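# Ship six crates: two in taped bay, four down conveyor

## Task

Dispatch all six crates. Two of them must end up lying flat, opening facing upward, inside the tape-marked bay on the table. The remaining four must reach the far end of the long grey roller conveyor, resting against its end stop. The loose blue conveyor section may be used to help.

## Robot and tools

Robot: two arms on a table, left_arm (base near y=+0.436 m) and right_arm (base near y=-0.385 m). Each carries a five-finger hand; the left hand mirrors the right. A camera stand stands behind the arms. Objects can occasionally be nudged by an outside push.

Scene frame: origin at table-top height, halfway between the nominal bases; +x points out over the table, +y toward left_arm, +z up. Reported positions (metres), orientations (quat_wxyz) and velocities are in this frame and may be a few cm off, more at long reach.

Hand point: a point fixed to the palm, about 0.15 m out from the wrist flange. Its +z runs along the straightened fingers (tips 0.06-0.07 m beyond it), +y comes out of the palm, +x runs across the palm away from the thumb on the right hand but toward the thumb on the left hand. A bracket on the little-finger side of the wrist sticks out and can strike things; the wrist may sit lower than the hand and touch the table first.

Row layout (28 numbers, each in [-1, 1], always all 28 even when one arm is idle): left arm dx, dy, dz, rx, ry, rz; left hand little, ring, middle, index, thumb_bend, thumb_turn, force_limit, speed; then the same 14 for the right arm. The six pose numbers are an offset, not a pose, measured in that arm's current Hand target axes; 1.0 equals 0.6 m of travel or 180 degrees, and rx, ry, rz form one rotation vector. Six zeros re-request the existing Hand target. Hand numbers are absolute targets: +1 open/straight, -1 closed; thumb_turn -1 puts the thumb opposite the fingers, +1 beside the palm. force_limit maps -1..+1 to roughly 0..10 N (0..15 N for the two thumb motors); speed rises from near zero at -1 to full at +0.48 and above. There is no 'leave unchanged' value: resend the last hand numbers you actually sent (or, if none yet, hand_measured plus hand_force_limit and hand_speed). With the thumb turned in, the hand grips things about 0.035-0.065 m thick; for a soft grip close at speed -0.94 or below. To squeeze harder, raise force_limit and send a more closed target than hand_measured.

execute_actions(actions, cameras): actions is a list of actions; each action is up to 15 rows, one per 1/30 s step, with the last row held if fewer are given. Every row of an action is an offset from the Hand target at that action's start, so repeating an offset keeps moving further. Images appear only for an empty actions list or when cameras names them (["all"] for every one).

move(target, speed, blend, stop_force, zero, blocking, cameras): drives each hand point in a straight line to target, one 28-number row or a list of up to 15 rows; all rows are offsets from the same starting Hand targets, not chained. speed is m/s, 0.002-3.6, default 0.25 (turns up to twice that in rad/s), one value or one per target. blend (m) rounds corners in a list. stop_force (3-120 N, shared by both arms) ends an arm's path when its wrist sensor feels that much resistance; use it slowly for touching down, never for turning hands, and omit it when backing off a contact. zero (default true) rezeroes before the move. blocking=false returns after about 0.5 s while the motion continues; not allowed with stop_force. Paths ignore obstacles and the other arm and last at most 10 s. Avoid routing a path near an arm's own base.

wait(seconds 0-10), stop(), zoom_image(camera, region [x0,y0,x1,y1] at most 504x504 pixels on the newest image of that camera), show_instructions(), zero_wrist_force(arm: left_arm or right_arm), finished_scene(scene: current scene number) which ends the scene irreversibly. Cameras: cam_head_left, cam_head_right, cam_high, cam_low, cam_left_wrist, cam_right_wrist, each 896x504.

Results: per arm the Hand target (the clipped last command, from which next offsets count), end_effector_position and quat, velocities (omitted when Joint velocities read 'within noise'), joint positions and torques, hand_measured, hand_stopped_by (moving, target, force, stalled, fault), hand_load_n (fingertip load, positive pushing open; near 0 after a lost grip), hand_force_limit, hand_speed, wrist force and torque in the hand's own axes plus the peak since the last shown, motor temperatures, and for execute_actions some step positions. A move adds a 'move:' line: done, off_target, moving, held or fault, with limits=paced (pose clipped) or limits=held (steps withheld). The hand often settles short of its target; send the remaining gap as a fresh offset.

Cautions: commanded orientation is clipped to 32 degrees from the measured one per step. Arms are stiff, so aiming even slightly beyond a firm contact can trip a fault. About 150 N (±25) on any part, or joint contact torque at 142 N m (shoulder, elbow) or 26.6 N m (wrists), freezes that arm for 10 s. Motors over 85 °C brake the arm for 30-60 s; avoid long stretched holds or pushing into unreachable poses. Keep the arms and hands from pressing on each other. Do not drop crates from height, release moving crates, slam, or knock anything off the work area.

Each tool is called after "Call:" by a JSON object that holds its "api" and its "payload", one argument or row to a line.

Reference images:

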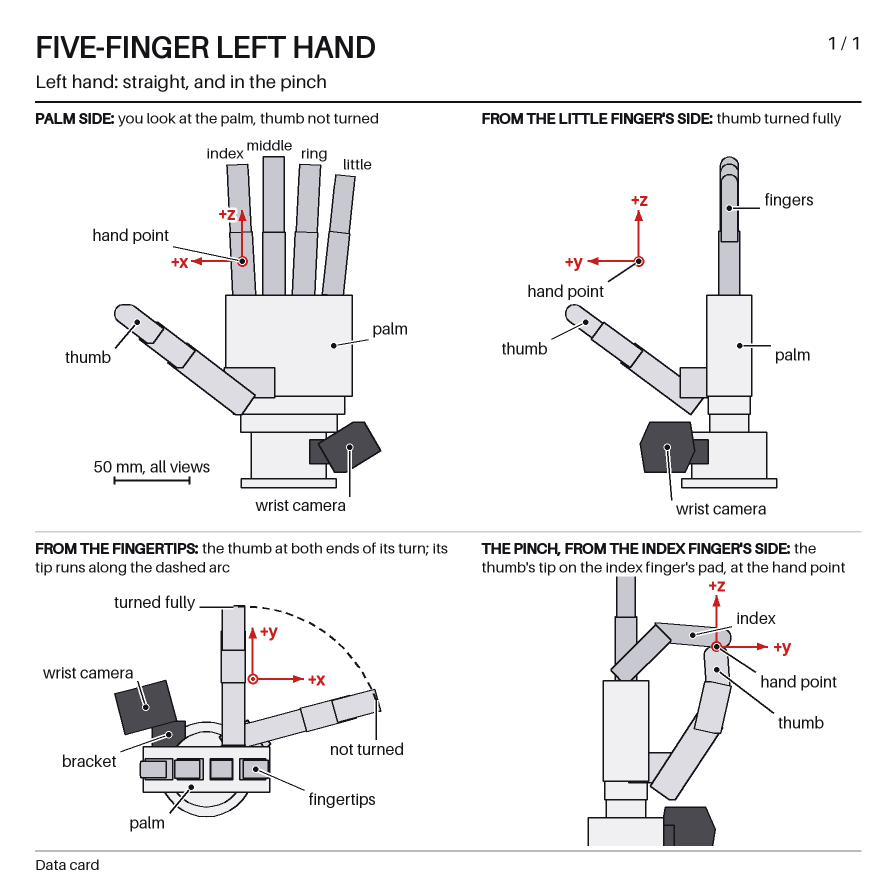

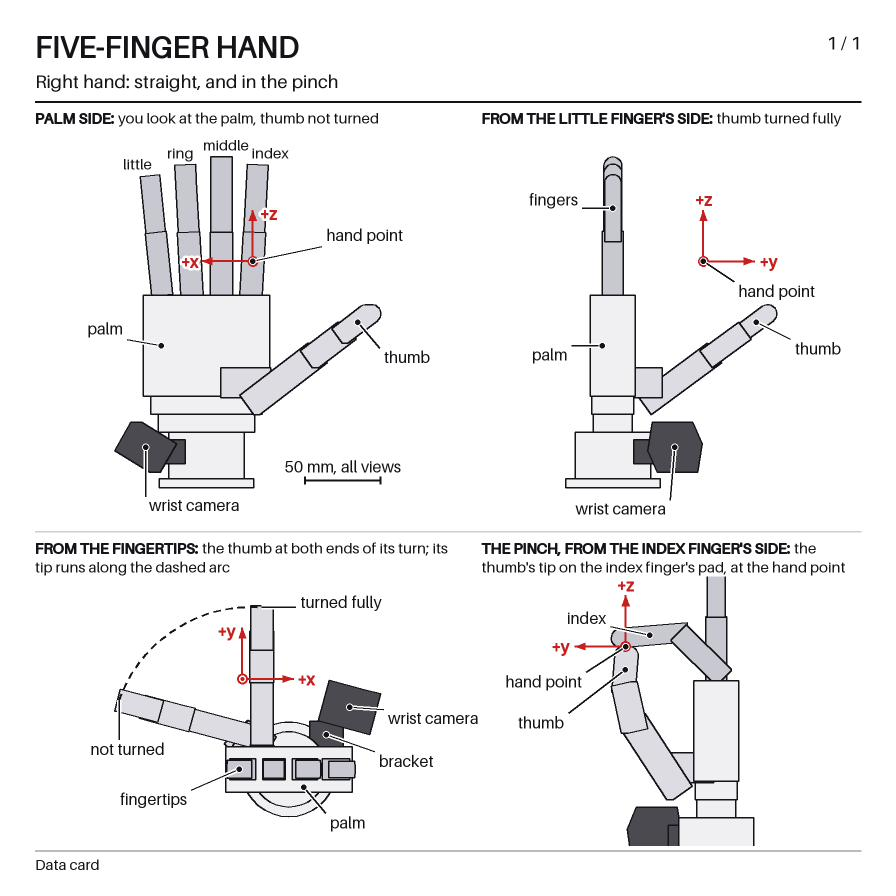

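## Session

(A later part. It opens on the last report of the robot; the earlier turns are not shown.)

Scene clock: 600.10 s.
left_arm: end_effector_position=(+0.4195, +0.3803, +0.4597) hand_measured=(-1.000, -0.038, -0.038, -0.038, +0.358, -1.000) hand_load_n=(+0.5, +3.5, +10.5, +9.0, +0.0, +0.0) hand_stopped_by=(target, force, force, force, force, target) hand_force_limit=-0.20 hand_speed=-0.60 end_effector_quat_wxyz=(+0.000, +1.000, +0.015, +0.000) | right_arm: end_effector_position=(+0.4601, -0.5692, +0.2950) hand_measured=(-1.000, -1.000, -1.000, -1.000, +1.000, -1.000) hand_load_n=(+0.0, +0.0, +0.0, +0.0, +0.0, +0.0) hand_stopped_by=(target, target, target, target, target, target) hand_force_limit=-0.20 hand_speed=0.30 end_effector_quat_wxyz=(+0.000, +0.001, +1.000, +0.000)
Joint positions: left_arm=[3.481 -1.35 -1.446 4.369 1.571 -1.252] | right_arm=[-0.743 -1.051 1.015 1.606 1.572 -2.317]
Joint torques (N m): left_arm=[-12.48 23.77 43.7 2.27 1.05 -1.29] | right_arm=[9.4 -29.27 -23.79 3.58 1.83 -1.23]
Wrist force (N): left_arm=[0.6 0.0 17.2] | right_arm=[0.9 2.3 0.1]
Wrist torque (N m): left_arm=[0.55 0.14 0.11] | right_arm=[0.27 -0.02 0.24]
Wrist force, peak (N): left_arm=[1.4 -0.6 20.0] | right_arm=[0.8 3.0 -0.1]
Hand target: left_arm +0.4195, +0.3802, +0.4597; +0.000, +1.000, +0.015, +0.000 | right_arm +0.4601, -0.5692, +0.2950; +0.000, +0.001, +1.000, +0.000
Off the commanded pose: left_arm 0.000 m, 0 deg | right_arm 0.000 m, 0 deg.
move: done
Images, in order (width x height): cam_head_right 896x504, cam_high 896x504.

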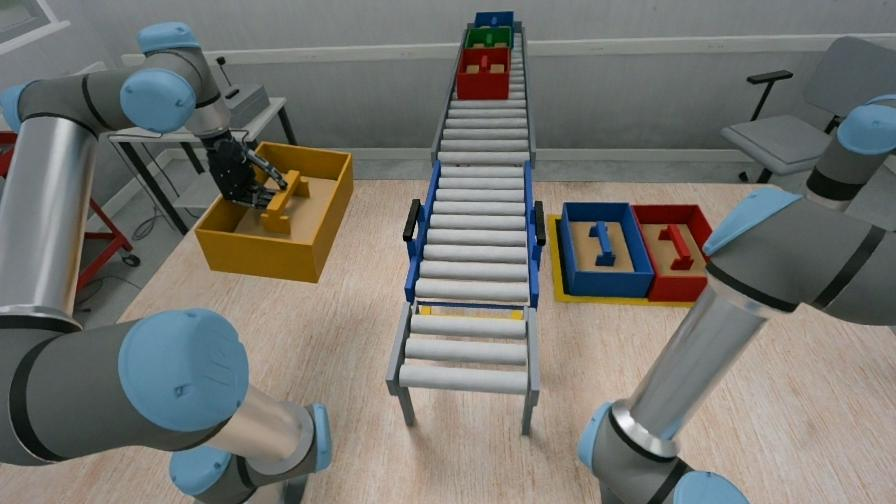

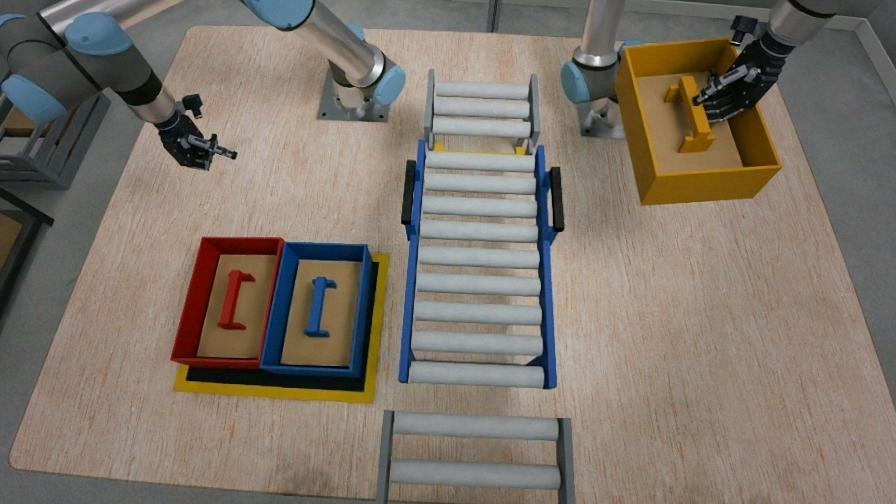

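Call:
{"api": "move", "payload": {
  "target": [
    [-0.2808,0.6105,0.0895,-0.061,0,0.0206,-1,-0.6,-0.6,-0.6,-0.5,-1,-0.2,-0.6,0,0,0,0,0,0,-1,-1,-1,-1,1,-1,-0.2,0.3],
    [-0.2808,0.6105,0.1745,-0.061,0,0.0206,-1,-0.6,-0.6,-0.6,-0.5,-1,-0.2,-0.6,0,0,0,0,0,0,-1,-1,-1,-1,1,-1,-0.2,0.3]
  ],
  "speed": [0.2,0.1],
  "cameras": ["cam_high"]
}}

Call:
{"api": "zoom_image", "payload": {
  "camera": "cam_high",
  "region": [400, 0, 580, 180]
}}

Scene clock: 604.87 s.
left_arm: end_effector_position=(+0.2624, +0.0089, +0.3550) hand_measured=(-1.000, -0.038, -0.038, -0.038, +0.358, -1.000) hand_load_n=(+0.0, +3.0, +12.5, +9.0, +0.0, +0.0) hand_stopped_by=(target, force, force, force, force, target) hand_force_limit=-0.20 hand_speed=-0.60 end_effector_quat_wxyz=(+0.096, +0.995, -0.017, +0.002) | right_arm: end_effector_position=(+0.4601, -0.5692, +0.2950) hand_measured=(-1.000, -1.000, -1.000, -1.000, +1.000, -1.000) hand_load_n=(+0.0, +0.0, +0.0, +0.0, +0.0, +0.0) hand_stopped_by=(target, target, target, target, target, target) hand_force_limit=-0.20 hand_speed=0.30 end_effector_quat_wxyz=(+0.000, +0.001, +1.000, +0.000)
Joint positions: left_arm=[2.554 -1.307 -1.82 4.804 1.411 -2.123] | right_arm=[-0.743 -1.051 1.015 1.606 1.572 -2.317]
Joint torques (N m): left_arm=[-3.19 26.39 19.29 6.84 -4.79 -1.47] | right_arm=[9.09 -29.12 -23.69 3.43 1.82 -1.28]
Wrist force (N): left_arm=[0.0 -3.6 16.7] | right_arm=[1.1 2.4 -0.1]
Wrist torque (N m): left_arm=[0.68 0.16 0.16] | right_arm=[0.30 -0.05 0.25]
Wrist force, peak (N): left_arm=[-0.6 -3.9 18.3] | right_arm=[1.0 3.1 0.3]
Hand target: left_arm +0.2624, +0.0089, +0.3549; +0.096, +0.995, -0.017, +0.002 | right_arm +0.4601, -0.5692, +0.2950; +0.000, +0.001, +1.000, +0.000
Off the commanded pose: left_arm 0.000 m, 0 deg | right_arm 0.000 m, 0 deg.
move: done
Images, in order (width x height): cam_high 896x504.

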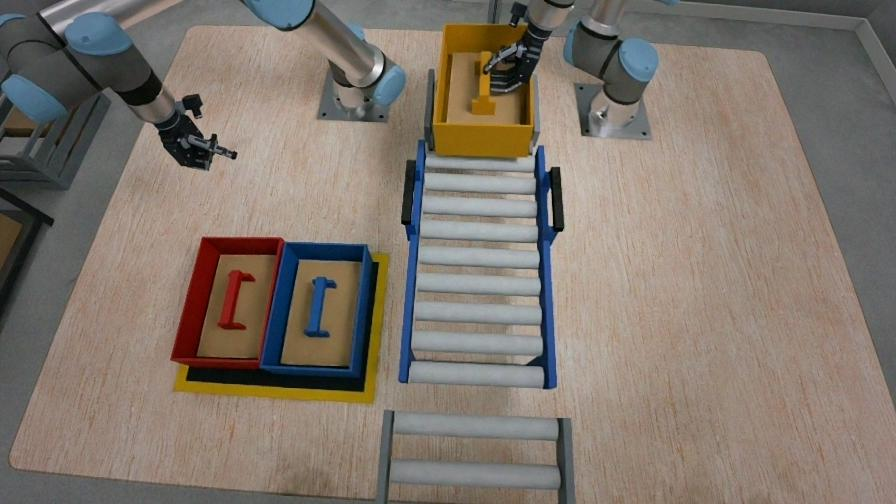

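Scaled by 2.800 from the camera's 896x504 image, which has a finer 1280x720 frame.

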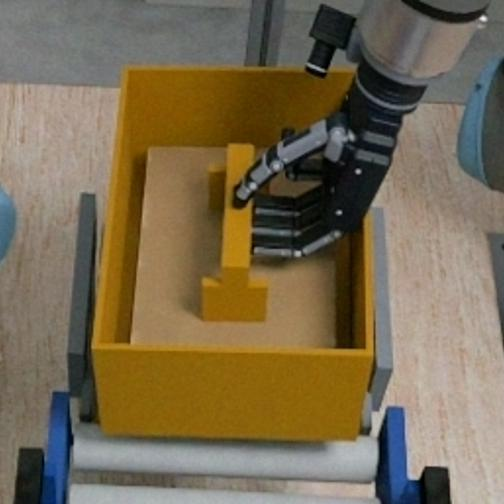

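Call:
{"api": "move", "payload": {
  "target": [
    [0,-0.0227,0.0385,0,0,0.004,-1,-0.6,-0.6,-0.6,-0.5,-1,-0.2,-0.6,0,0,0,0,0,0,-1,-1,-1,-1,1,-1,-0.2,0.3],
    [0,-0.0255,0.0528,0,0,0.004,-1,-0.6,-0.6,-0.6,-0.5,-1,-0.2,-0.6,0,0,0,0,0,0,-1,-1,-1,-1,1,-1,-0.2,0.3]
  ],
  "speed": [0.08,0.03],
  "stop_force": 14,
  "cameras": ["cam_high"]
}}

Call:
{"api": "zoom_image", "payload": {
  "camera": "cam_high",
  "region": [400, 20, 580, 200]
}}

Scene clock: 607.57 s.
left_arm: end_effector_position=(+0.2629, +0.0177, +0.3242) hand_measured=(-1.000, -0.040, -0.040, -0.038, +0.358, -1.000) hand_load_n=(+0.0, +0.5, +2.0, +6.5, +0.0, +0.0) hand_stopped_by=(target, force, force, force, force, target) hand_force_limit=-0.20 hand_speed=-0.60 end_effector_quat_wxyz=(+0.096, +0.995, -0.023, +0.002) | right_arm: end_effector_position=(+0.4601, -0.5692, +0.2950) hand_measured=(-1.000, -1.000, -1.000, -1.000, +1.000, -1.000) hand_load_n=(+0.0, +0.0, +0.0, +0.0, +0.0, +0.0) hand_stopped_by=(target, target, target, target, target, target) hand_force_limit=-0.20 hand_speed=0.30 end_effector_quat_wxyz=(+0.000, +0.001, +1.000, +0.000)
Joint positions: left_arm=[2.576 -1.292 -1.909 4.874 1.409 -2.088] | right_arm=[-0.743 -1.051 1.015 1.606 1.572 -2.317]
Joint torques (N m): left_arm=[-11.48 7.84 39.19 1.98 1.86 -1.03] | right_arm=[9.3 -28.99 -23.52 3.48 1.71 -1.28]
Wrist force (N): left_arm=[0.1 -0.4 5.1] | right_arm=[1.2 2.6 0.2]
Wrist torque (N m): left_arm=[0.60 -0.11 -0.03] | right_arm=[0.31 -0.07 0.28]
Wrist force, peak (N): left_arm=[-0.4 -3.9 17.5] | right_arm=[1.0 3.1 0.2]
Hand target: left_arm +0.2629, +0.0177, +0.3242; +0.096, +0.995, -0.023, +0.002 (not the last commanded pose) | right_arm +0.4601, -0.5692, +0.2950; +0.000, +0.001, +1.000, +0.000
Off the commanded pose: left_arm 0.003 m, 0 deg | right_arm 0.000 m, 0 deg.
move: contact (left_arm); path passed 1 of 2 targets
Images, in order (width x height): cam_high 896x504.

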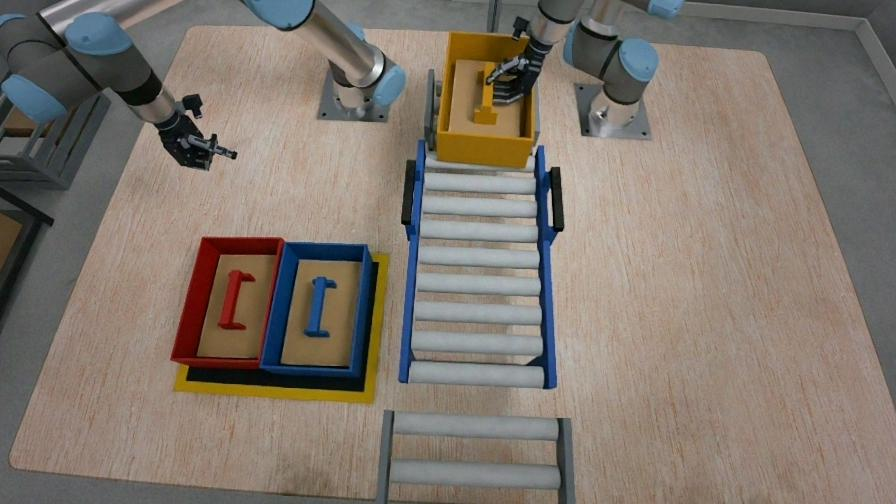

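Scaled by 2.800 from the camera's 896x504 image, which has a finer 1280x720 frame.

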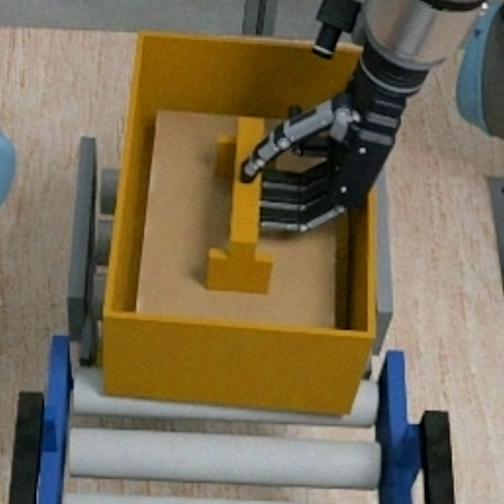

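Call:
{"api": "execute_actions", "payload": {
  "actions": [
    [[0,-0.0006,0.004,0,0,0,-1,-0.6,-0.6,-0.6,1,-1,-0.2,-0.3,0,0,0,0,0,0,-1,-1,-1,-1,1,-1,-0.2,0.3]],
    [[0,0,0,0,0,0,-1,-0.6,-0.6,-0.6,1,-1,-0.2,-0.3,0,0,0,0,0,0,-1,-1,-1,-1,1,-1,-0.2,0.3]],
    [[0,0,0,0,0,0,-1,0.25,0.25,0.25,1,-1,-0.2,-0.4,0,0,0,0,0,0,-1,-1,-1,-1,1,-1,-0.2,0.3]],
    [[0,0,0,0,0,0,-1,0.25,0.25,0.25,1,-1,-0.2,-0.4,0,0,0,0,0,0,-1,-1,-1,-1,1,-1,-0.2,0.3]]
  ]
}}

Call:
{"api": "move", "payload": {
  "target": [
    [0,-0.008,-0.01,0,0,0,-1,0.25,0.25,0.25,1,-1,-0.2,-0.5,0,0,0,0,0,0,-1,-1,-1,-1,1,-1,-0.2,0.3],
    [0,-0.012,-0.229,0,0,0,-1,0.25,0.25,0.25,1,-1,-0.2,-0.5,0,0,0,0,0,0,-1,-1,-1,-1,1,-1,-0.2,0.3]
  ],
  "speed": 0.12,
  "cameras": ["cam_high"]
}}

Call:
{"api": "wait", "payload": {
  "seconds": 4,
  "cameras": ["cam_high","cam_head_right"]
}}

Scene clock: 610.87 s.
left_arm: end_effector_position=(+0.2629, +0.0176, +0.3217) hand_measured=(-1.000, +0.250, +0.250, +0.250, +1.000, -1.000) hand_load_n=(+0.0, +0.0, +0.0, +0.0, +0.0, +0.0) hand_stopped_by=(target, target, target, target, target, target) hand_force_limit=-0.20 hand_speed=-0.40 end_effector_quat_wxyz=(+0.096, +0.995, -0.023, +0.002) | right_arm: end_effector_position=(+0.4601, -0.5692, +0.2950) hand_measured=(-1.000, -1.000, -1.000, -1.000, +1.000, -1.000) hand_load_n=(+0.0, +0.0, +0.0, +0.0, -0.5, +0.0) hand_stopped_by=(target, target, target, target, target, target) hand_force_limit=-0.20 hand_speed=0.30 end_effector_quat_wxyz=(+0.000, +0.001, +1.000, +0.000)
Joint positions: left_arm=[2.576 -1.292 -1.915 4.88 1.409 -2.088] | right_arm=[-0.743 -1.051 1.015 1.606 1.572 -2.317]
Joint torques (N m): left_arm=[-6.86 14.44 13.01 0.81 -2.93 1.52] | right_arm=[9.07 -28.55 -23.22 3.34 1.77 -1.3]
Wrist force (N): left_arm=[0.2 0.2 -1.3] | right_arm=[0.8 2.7 0.2]
Wrist torque (N m): left_arm=[0.51 0.01 0.00] | right_arm=[0.33 -0.02 0.25]
Wrist force, peak (N): left_arm=[8.3 0.5 -1.2] | right_arm=[1.2 2.9 0.0]
Hand target: left_arm +0.2630, +0.0176, +0.3217; +0.096, +0.995, -0.023, +0.002 | right_arm +0.4601, -0.5692, +0.2950; +0.000, +0.001, +1.000, +0.000
Off the commanded pose: left_arm 0.000 m, 0 deg | right_arm 0.000 m, 0 deg.
Step readings (end_effector_position of left_arm | right_arm):
0: (+0.2629, +0.0177, +0.3242) | (+0.4601, -0.5692, +0.2950)
1: (+0.2629, +0.0177, +0.3242) | (+0.4601, -0.5692, +0.2950)
2: (+0.2630, +0.0177, +0.3240) | (+0.4601, -0.5692, +0.2950)
4: (+0.2630, +0.0176, +0.3233) | (+0.4601, -0.5692, +0.2950)
8: (+0.2630, +0.0176, +0.3223) | (+0.4601, -0.5692, +0.2950)
15: (+0.2630, +0.0176, +0.3218) | (+0.4601, -0.5692, +0.2950)
16: (+0.2630, +0.0176, +0.3218) | (+0.4601, -0.5692, +0.2950)
17: (+0.2630, +0.0176, +0.3218) | (+0.4601, -0.5692, +0.2950)
19: (+0.2630, +0.0176, +0.3218) | (+0.4601, -0.5692, +0.2950)
23: (+0.2630, +0.0176, +0.3217) | (+0.4601, -0.5692, +0.2950)
30: (+0.2630, +0.0176, +0.3217) | (+0.4601, -0.5692, +0.2950)
31: (+0.2630, +0.0176, +0.3217) | (+0.4601, -0.5692, +0.2950)
32: (+0.2630, +0.0176, +0.3217) | (+0.4601, -0.5692, +0.2950)
34: (+0.2630, +0.0176, +0.3217) | (+0.4601, -0.5692, +0.2950)
38: (+0.2630, +0.0176, +0.3217) | (+0.4601, -0.5692, +0.2950)
45: (+0.2630, +0.0176, +0.3217) | (+0.4601, -0.5692, +0.2950)
46: (+0.2630, +0.0176, +0.3217) | (+0.4601, -0.5692, +0.2950)
47: (+0.2630, +0.0176, +0.3217) | (+0.4601, -0.5692, +0.2950)
49: (+0.2630, +0.0176, +0.3217) | (+0.4601, -0.5692, +0.2950)
53: (+0.2630, +0.0176, +0.3217) | (+0.4601, -0.5692, +0.2950)
60: (+0.2629, +0.0176, +0.3217) | (+0.4601, -0.5692, +0.2950)

Scene clock: 613.23 s.
left_arm: end_effector_position=(+0.2632, +0.0508, +0.4551) hand_measured=(-1.000, +0.250, +0.250, +0.250, +1.000, -1.000) hand_load_n=(+0.0, +0.0, +0.0, +0.0, +0.0, +0.0) hand_stopped_by=(target, target, target, target, target, target) hand_force_limit=-0.20 hand_speed=-0.50 end_effector_quat_wxyz=(+0.096, +0.995, -0.023, +0.003) | right_arm: end_effector_position=(+0.4601, -0.5692, +0.2950) hand_measured=(-1.000, -1.000, -1.000, -1.000, +1.000, -1.000) hand_load_n=(+0.0, +0.0, +0.0, +0.0, +0.0, +0.0) hand_stopped_by=(target, target, target, target, target, target) hand_force_limit=-0.20 hand_speed=0.30 end_effector_quat_wxyz=(+0.000, +0.001, +1.000, +0.000)
Joint positions: left_arm=[2.656 -1.264 -1.586 4.51 1.401 -2.007] | right_arm=[-0.743 -1.051 1.015 1.606 1.572 -2.317]
Joint torques (N m): left_arm=[7.89 2.72 34.93 0.57 -2.99 2.04] | right_arm=[8.8 -29.53 -23.39 3.35 1.84 -1.21]
Wrist force (N): left_arm=[-0.4 0.1 -1.5] | right_arm=[1.1 2.7 0.2]
Wrist torque (N m): left_arm=[0.46 -0.01 -0.07] | right_arm=[0.33 -0.05 0.26]
Wrist force, peak (N): left_arm=[0.5 4.8 -0.3] | right_arm=[1.2 2.9 0.6]
Hand target: left_arm +0.2632, +0.0508, +0.4553; +0.096, +0.995, -0.023, +0.002 | right_arm +0.4601, -0.5692, +0.2950; +0.000, +0.001, +1.000, +0.000
Off the commanded pose: left_arm 0.000 m, 0 deg | right_arm 0.000 m, 0 deg.
move: done
Images, in order (width x height): cam_high 896x504.

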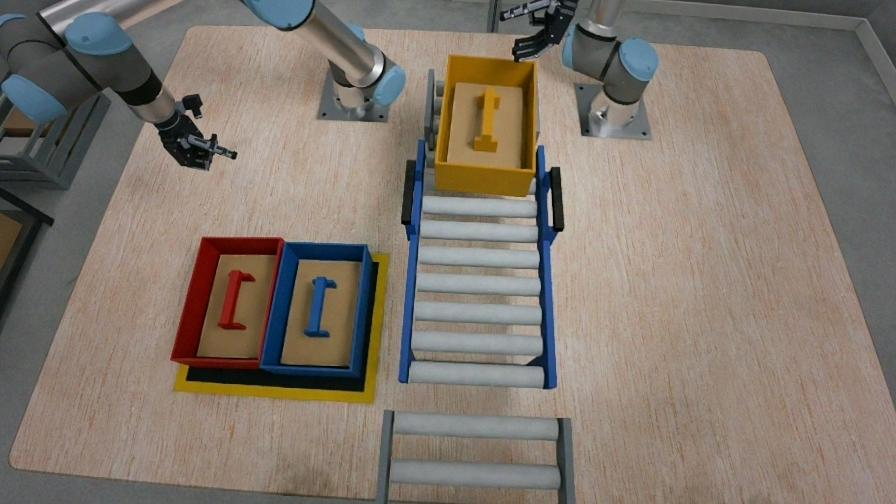

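Scene clock: 617.23 s.
left_arm: end_effector_position=(+0.2632, +0.0508, +0.4553) hand_measured=(-1.000, +0.250, +0.250, +0.250, +1.000, -1.000) hand_load_n=(+0.0, +0.0, +0.0, +0.0, +0.0, +0.0) hand_stopped_by=(target, target, target, target, target, target) hand_force_limit=-0.20 hand_speed=-0.50 end_effector_quat_wxyz=(+0.096, +0.995, -0.023, +0.002) | right_arm: end_effector_position=(+0.4601, -0.5692, +0.2950) hand_measured=(-1.000, -1.000, -1.000, -1.000, +1.000, -1.000) hand_load_n=(+0.0, +0.0, +0.0, +0.0, +0.0, +0.0) hand_stopped_by=(target, target, target, target, target, target) hand_force_limit=-0.20 hand_speed=0.30 end_effector_quat_wxyz=(+0.000, +0.001, +1.000, +0.000)
Joint positions: left_arm=[2.656 -1.264 -1.586 4.51 1.401 -2.007] | right_arm=[-0.743 -1.051 1.015 1.606 1.572 -2.317]
Joint torques (N m): left_arm=[8.28 3.47 35.6 0.91 -2.99 1.93] | right_arm=[8.7 -29.25 -23.31 3.25 1.74 -1.27]
Wrist force (N): left_arm=[-0.3 0.2 -1.5] | right_arm=[0.9 2.3 0.3]
Wrist torque (N m): left_arm=[0.47 -0.03 -0.08] | right_arm=[0.27 -0.03 0.24]
Wrist force, peak (N): left_arm=[-0.4 -0.1 -1.7] | right_arm=[1.4 2.9 0.1]
Hand target: left_arm +0.2632, +0.0508, +0.4553; +0.096, +0.995, -0.023, +0.002 | right_arm +0.4601, -0.5692, +0.2950; +0.000, +0.001, +1.000, +0.000
Off the commanded pose: left_arm 0.000 m, 0 deg | right_arm 0.000 m, 0 deg.
wait: 4.00 s; at rest by 0.17 s
Images, in order (width x height): cam_head_right 896x504, cam_high 896x504.

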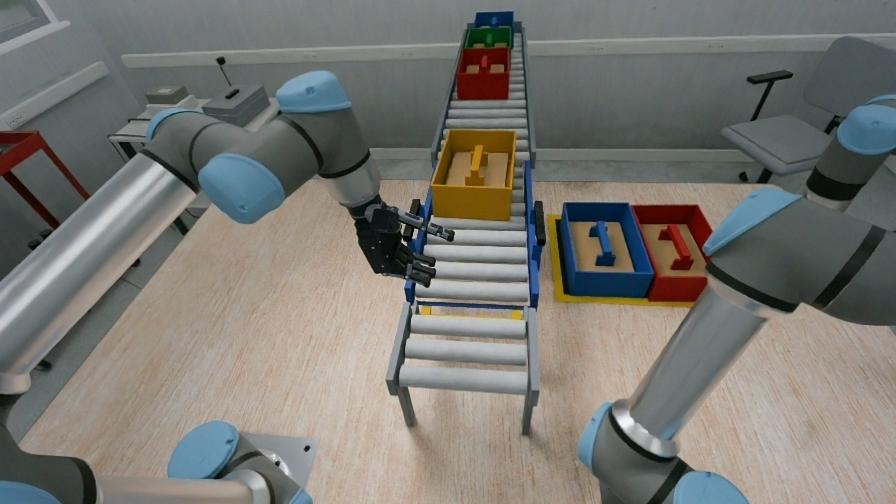

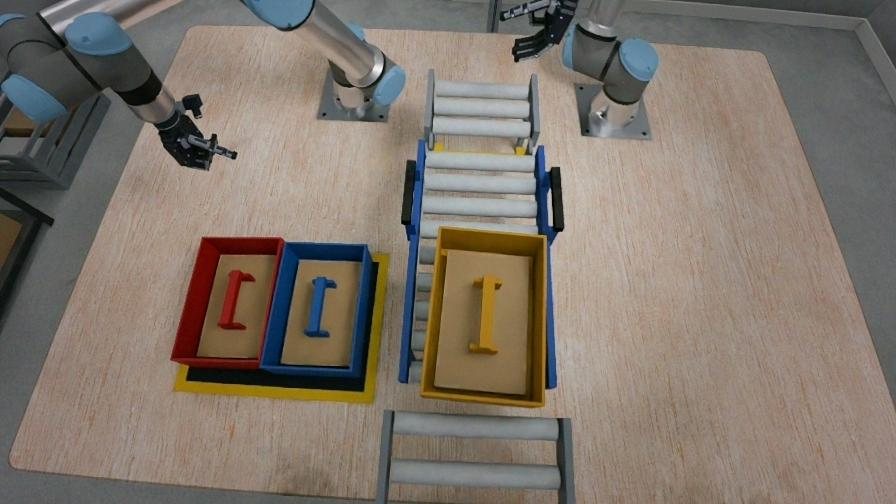

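Call:
{"api": "wait", "payload": {
  "seconds": 7,
  "cameras": ["cam_high","cam_head_right","cam_low"]
}}

Call:
{"api": "zoom_image", "payload": {
  "camera": "cam_head_right",
  "region": [420, 0, 560, 140]
}}

Scene clock: 624.67 s.
left_arm: end_effector_position=(+0.2632, +0.0508, +0.4553) hand_measured=(-1.000, +0.250, +0.250, +0.250, +1.000, -1.000) hand_load_n=(+0.0, +0.0, +0.0, +0.0, +0.0, +0.0) hand_stopped_by=(target, target, target, target, target, target) hand_force_limit=-0.20 hand_speed=-0.50 end_effector_quat_wxyz=(+0.096, +0.995, -0.023, +0.002) | right_arm: end_effector_position=(+0.4601, -0.5692, +0.2950) hand_measured=(-1.000, -1.000, -1.000, -1.000, +1.000, -1.000) hand_load_n=(+0.0, +0.0, +0.0, +0.0, +0.0, +0.0) hand_stopped_by=(target, target, target, target, target, target) hand_force_limit=-0.20 hand_speed=0.30 end_effector_quat_wxyz=(+0.000, +0.001, +1.000, +0.000)
Joint positions: left_arm=[2.656 -1.264 -1.586 4.51 1.401 -2.007] | right_arm=[-0.743 -1.051 1.015 1.606 1.572 -2.317]
Joint torques (N m): left_arm=[8.87 1.98 35.57 1.09 -2.94 1.71] | right_arm=[8.57 -29.19 -23.02 3.2 1.75 -1.17]
Wrist force (N): left_arm=[-0.4 0.3 -1.5] | right_arm=[0.9 2.6 0.1]
Wrist torque (N m): left_arm=[0.49 -0.02 -0.09] | right_arm=[0.31 -0.03 0.25]
Wrist force, peak (N): left_arm=[-0.5 0.1 -1.7] | right_arm=[0.9 3.1 0.2]
Hand target: left_arm +0.2632, +0.0508, +0.4553; +0.096, +0.995, -0.023, +0.002 | right_arm +0.4601, -0.5692, +0.2950; +0.000, +0.001, +1.000, +0.000
Off the commanded pose: left_arm 0.000 m, 0 deg | right_arm 0.000 m, 0 deg.
wait: 7.00 s; at rest from the start
Images, in order (width x height): cam_head_right 896x504, cam_high 896x504, cam_low 896x504.

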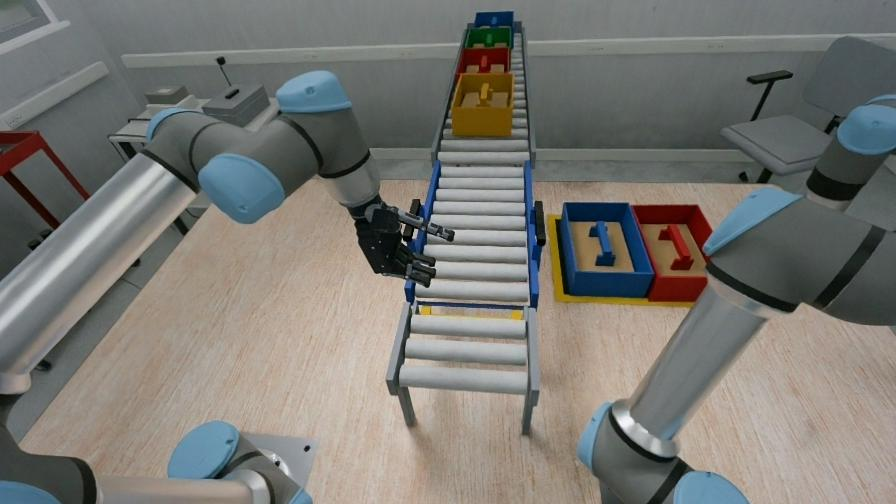

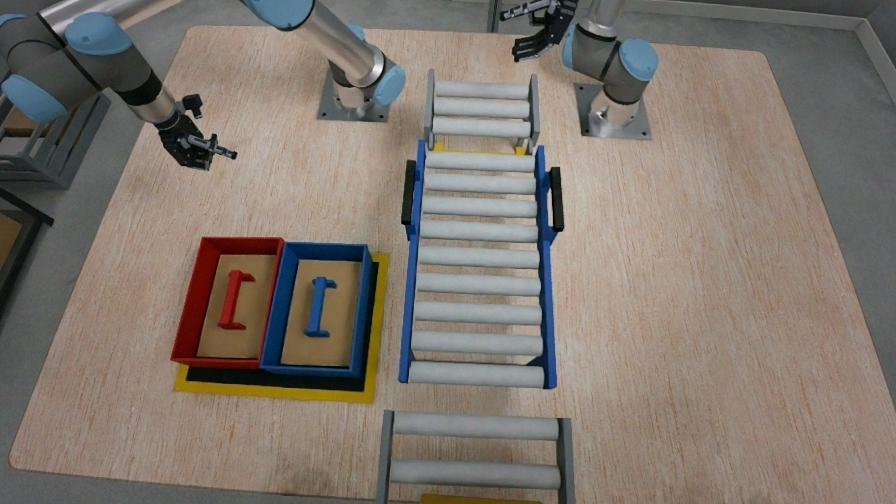

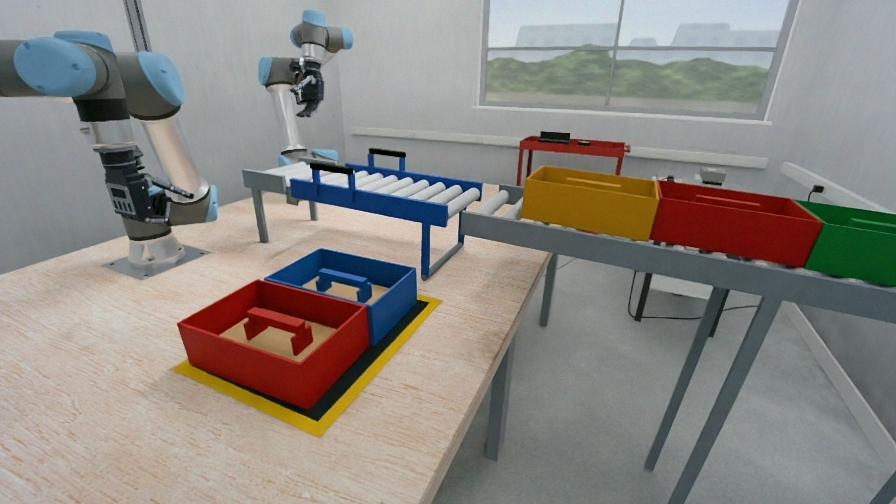

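Scaled by 3.600 from the camera's 896x504 image, which has a finer 1280x720 frame.

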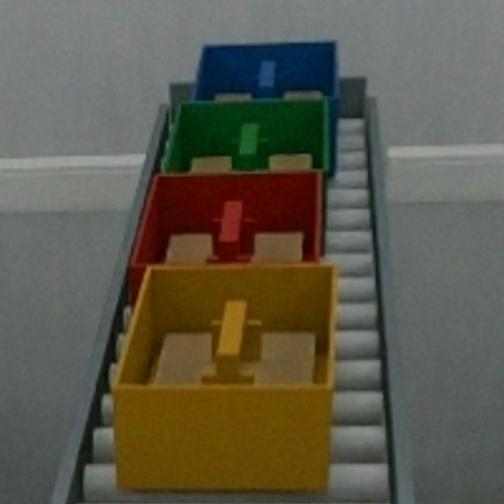

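Call:
{"api": "finished_scene", "payload": {
  "scene": 1
}}

The scene is finished: the task was done.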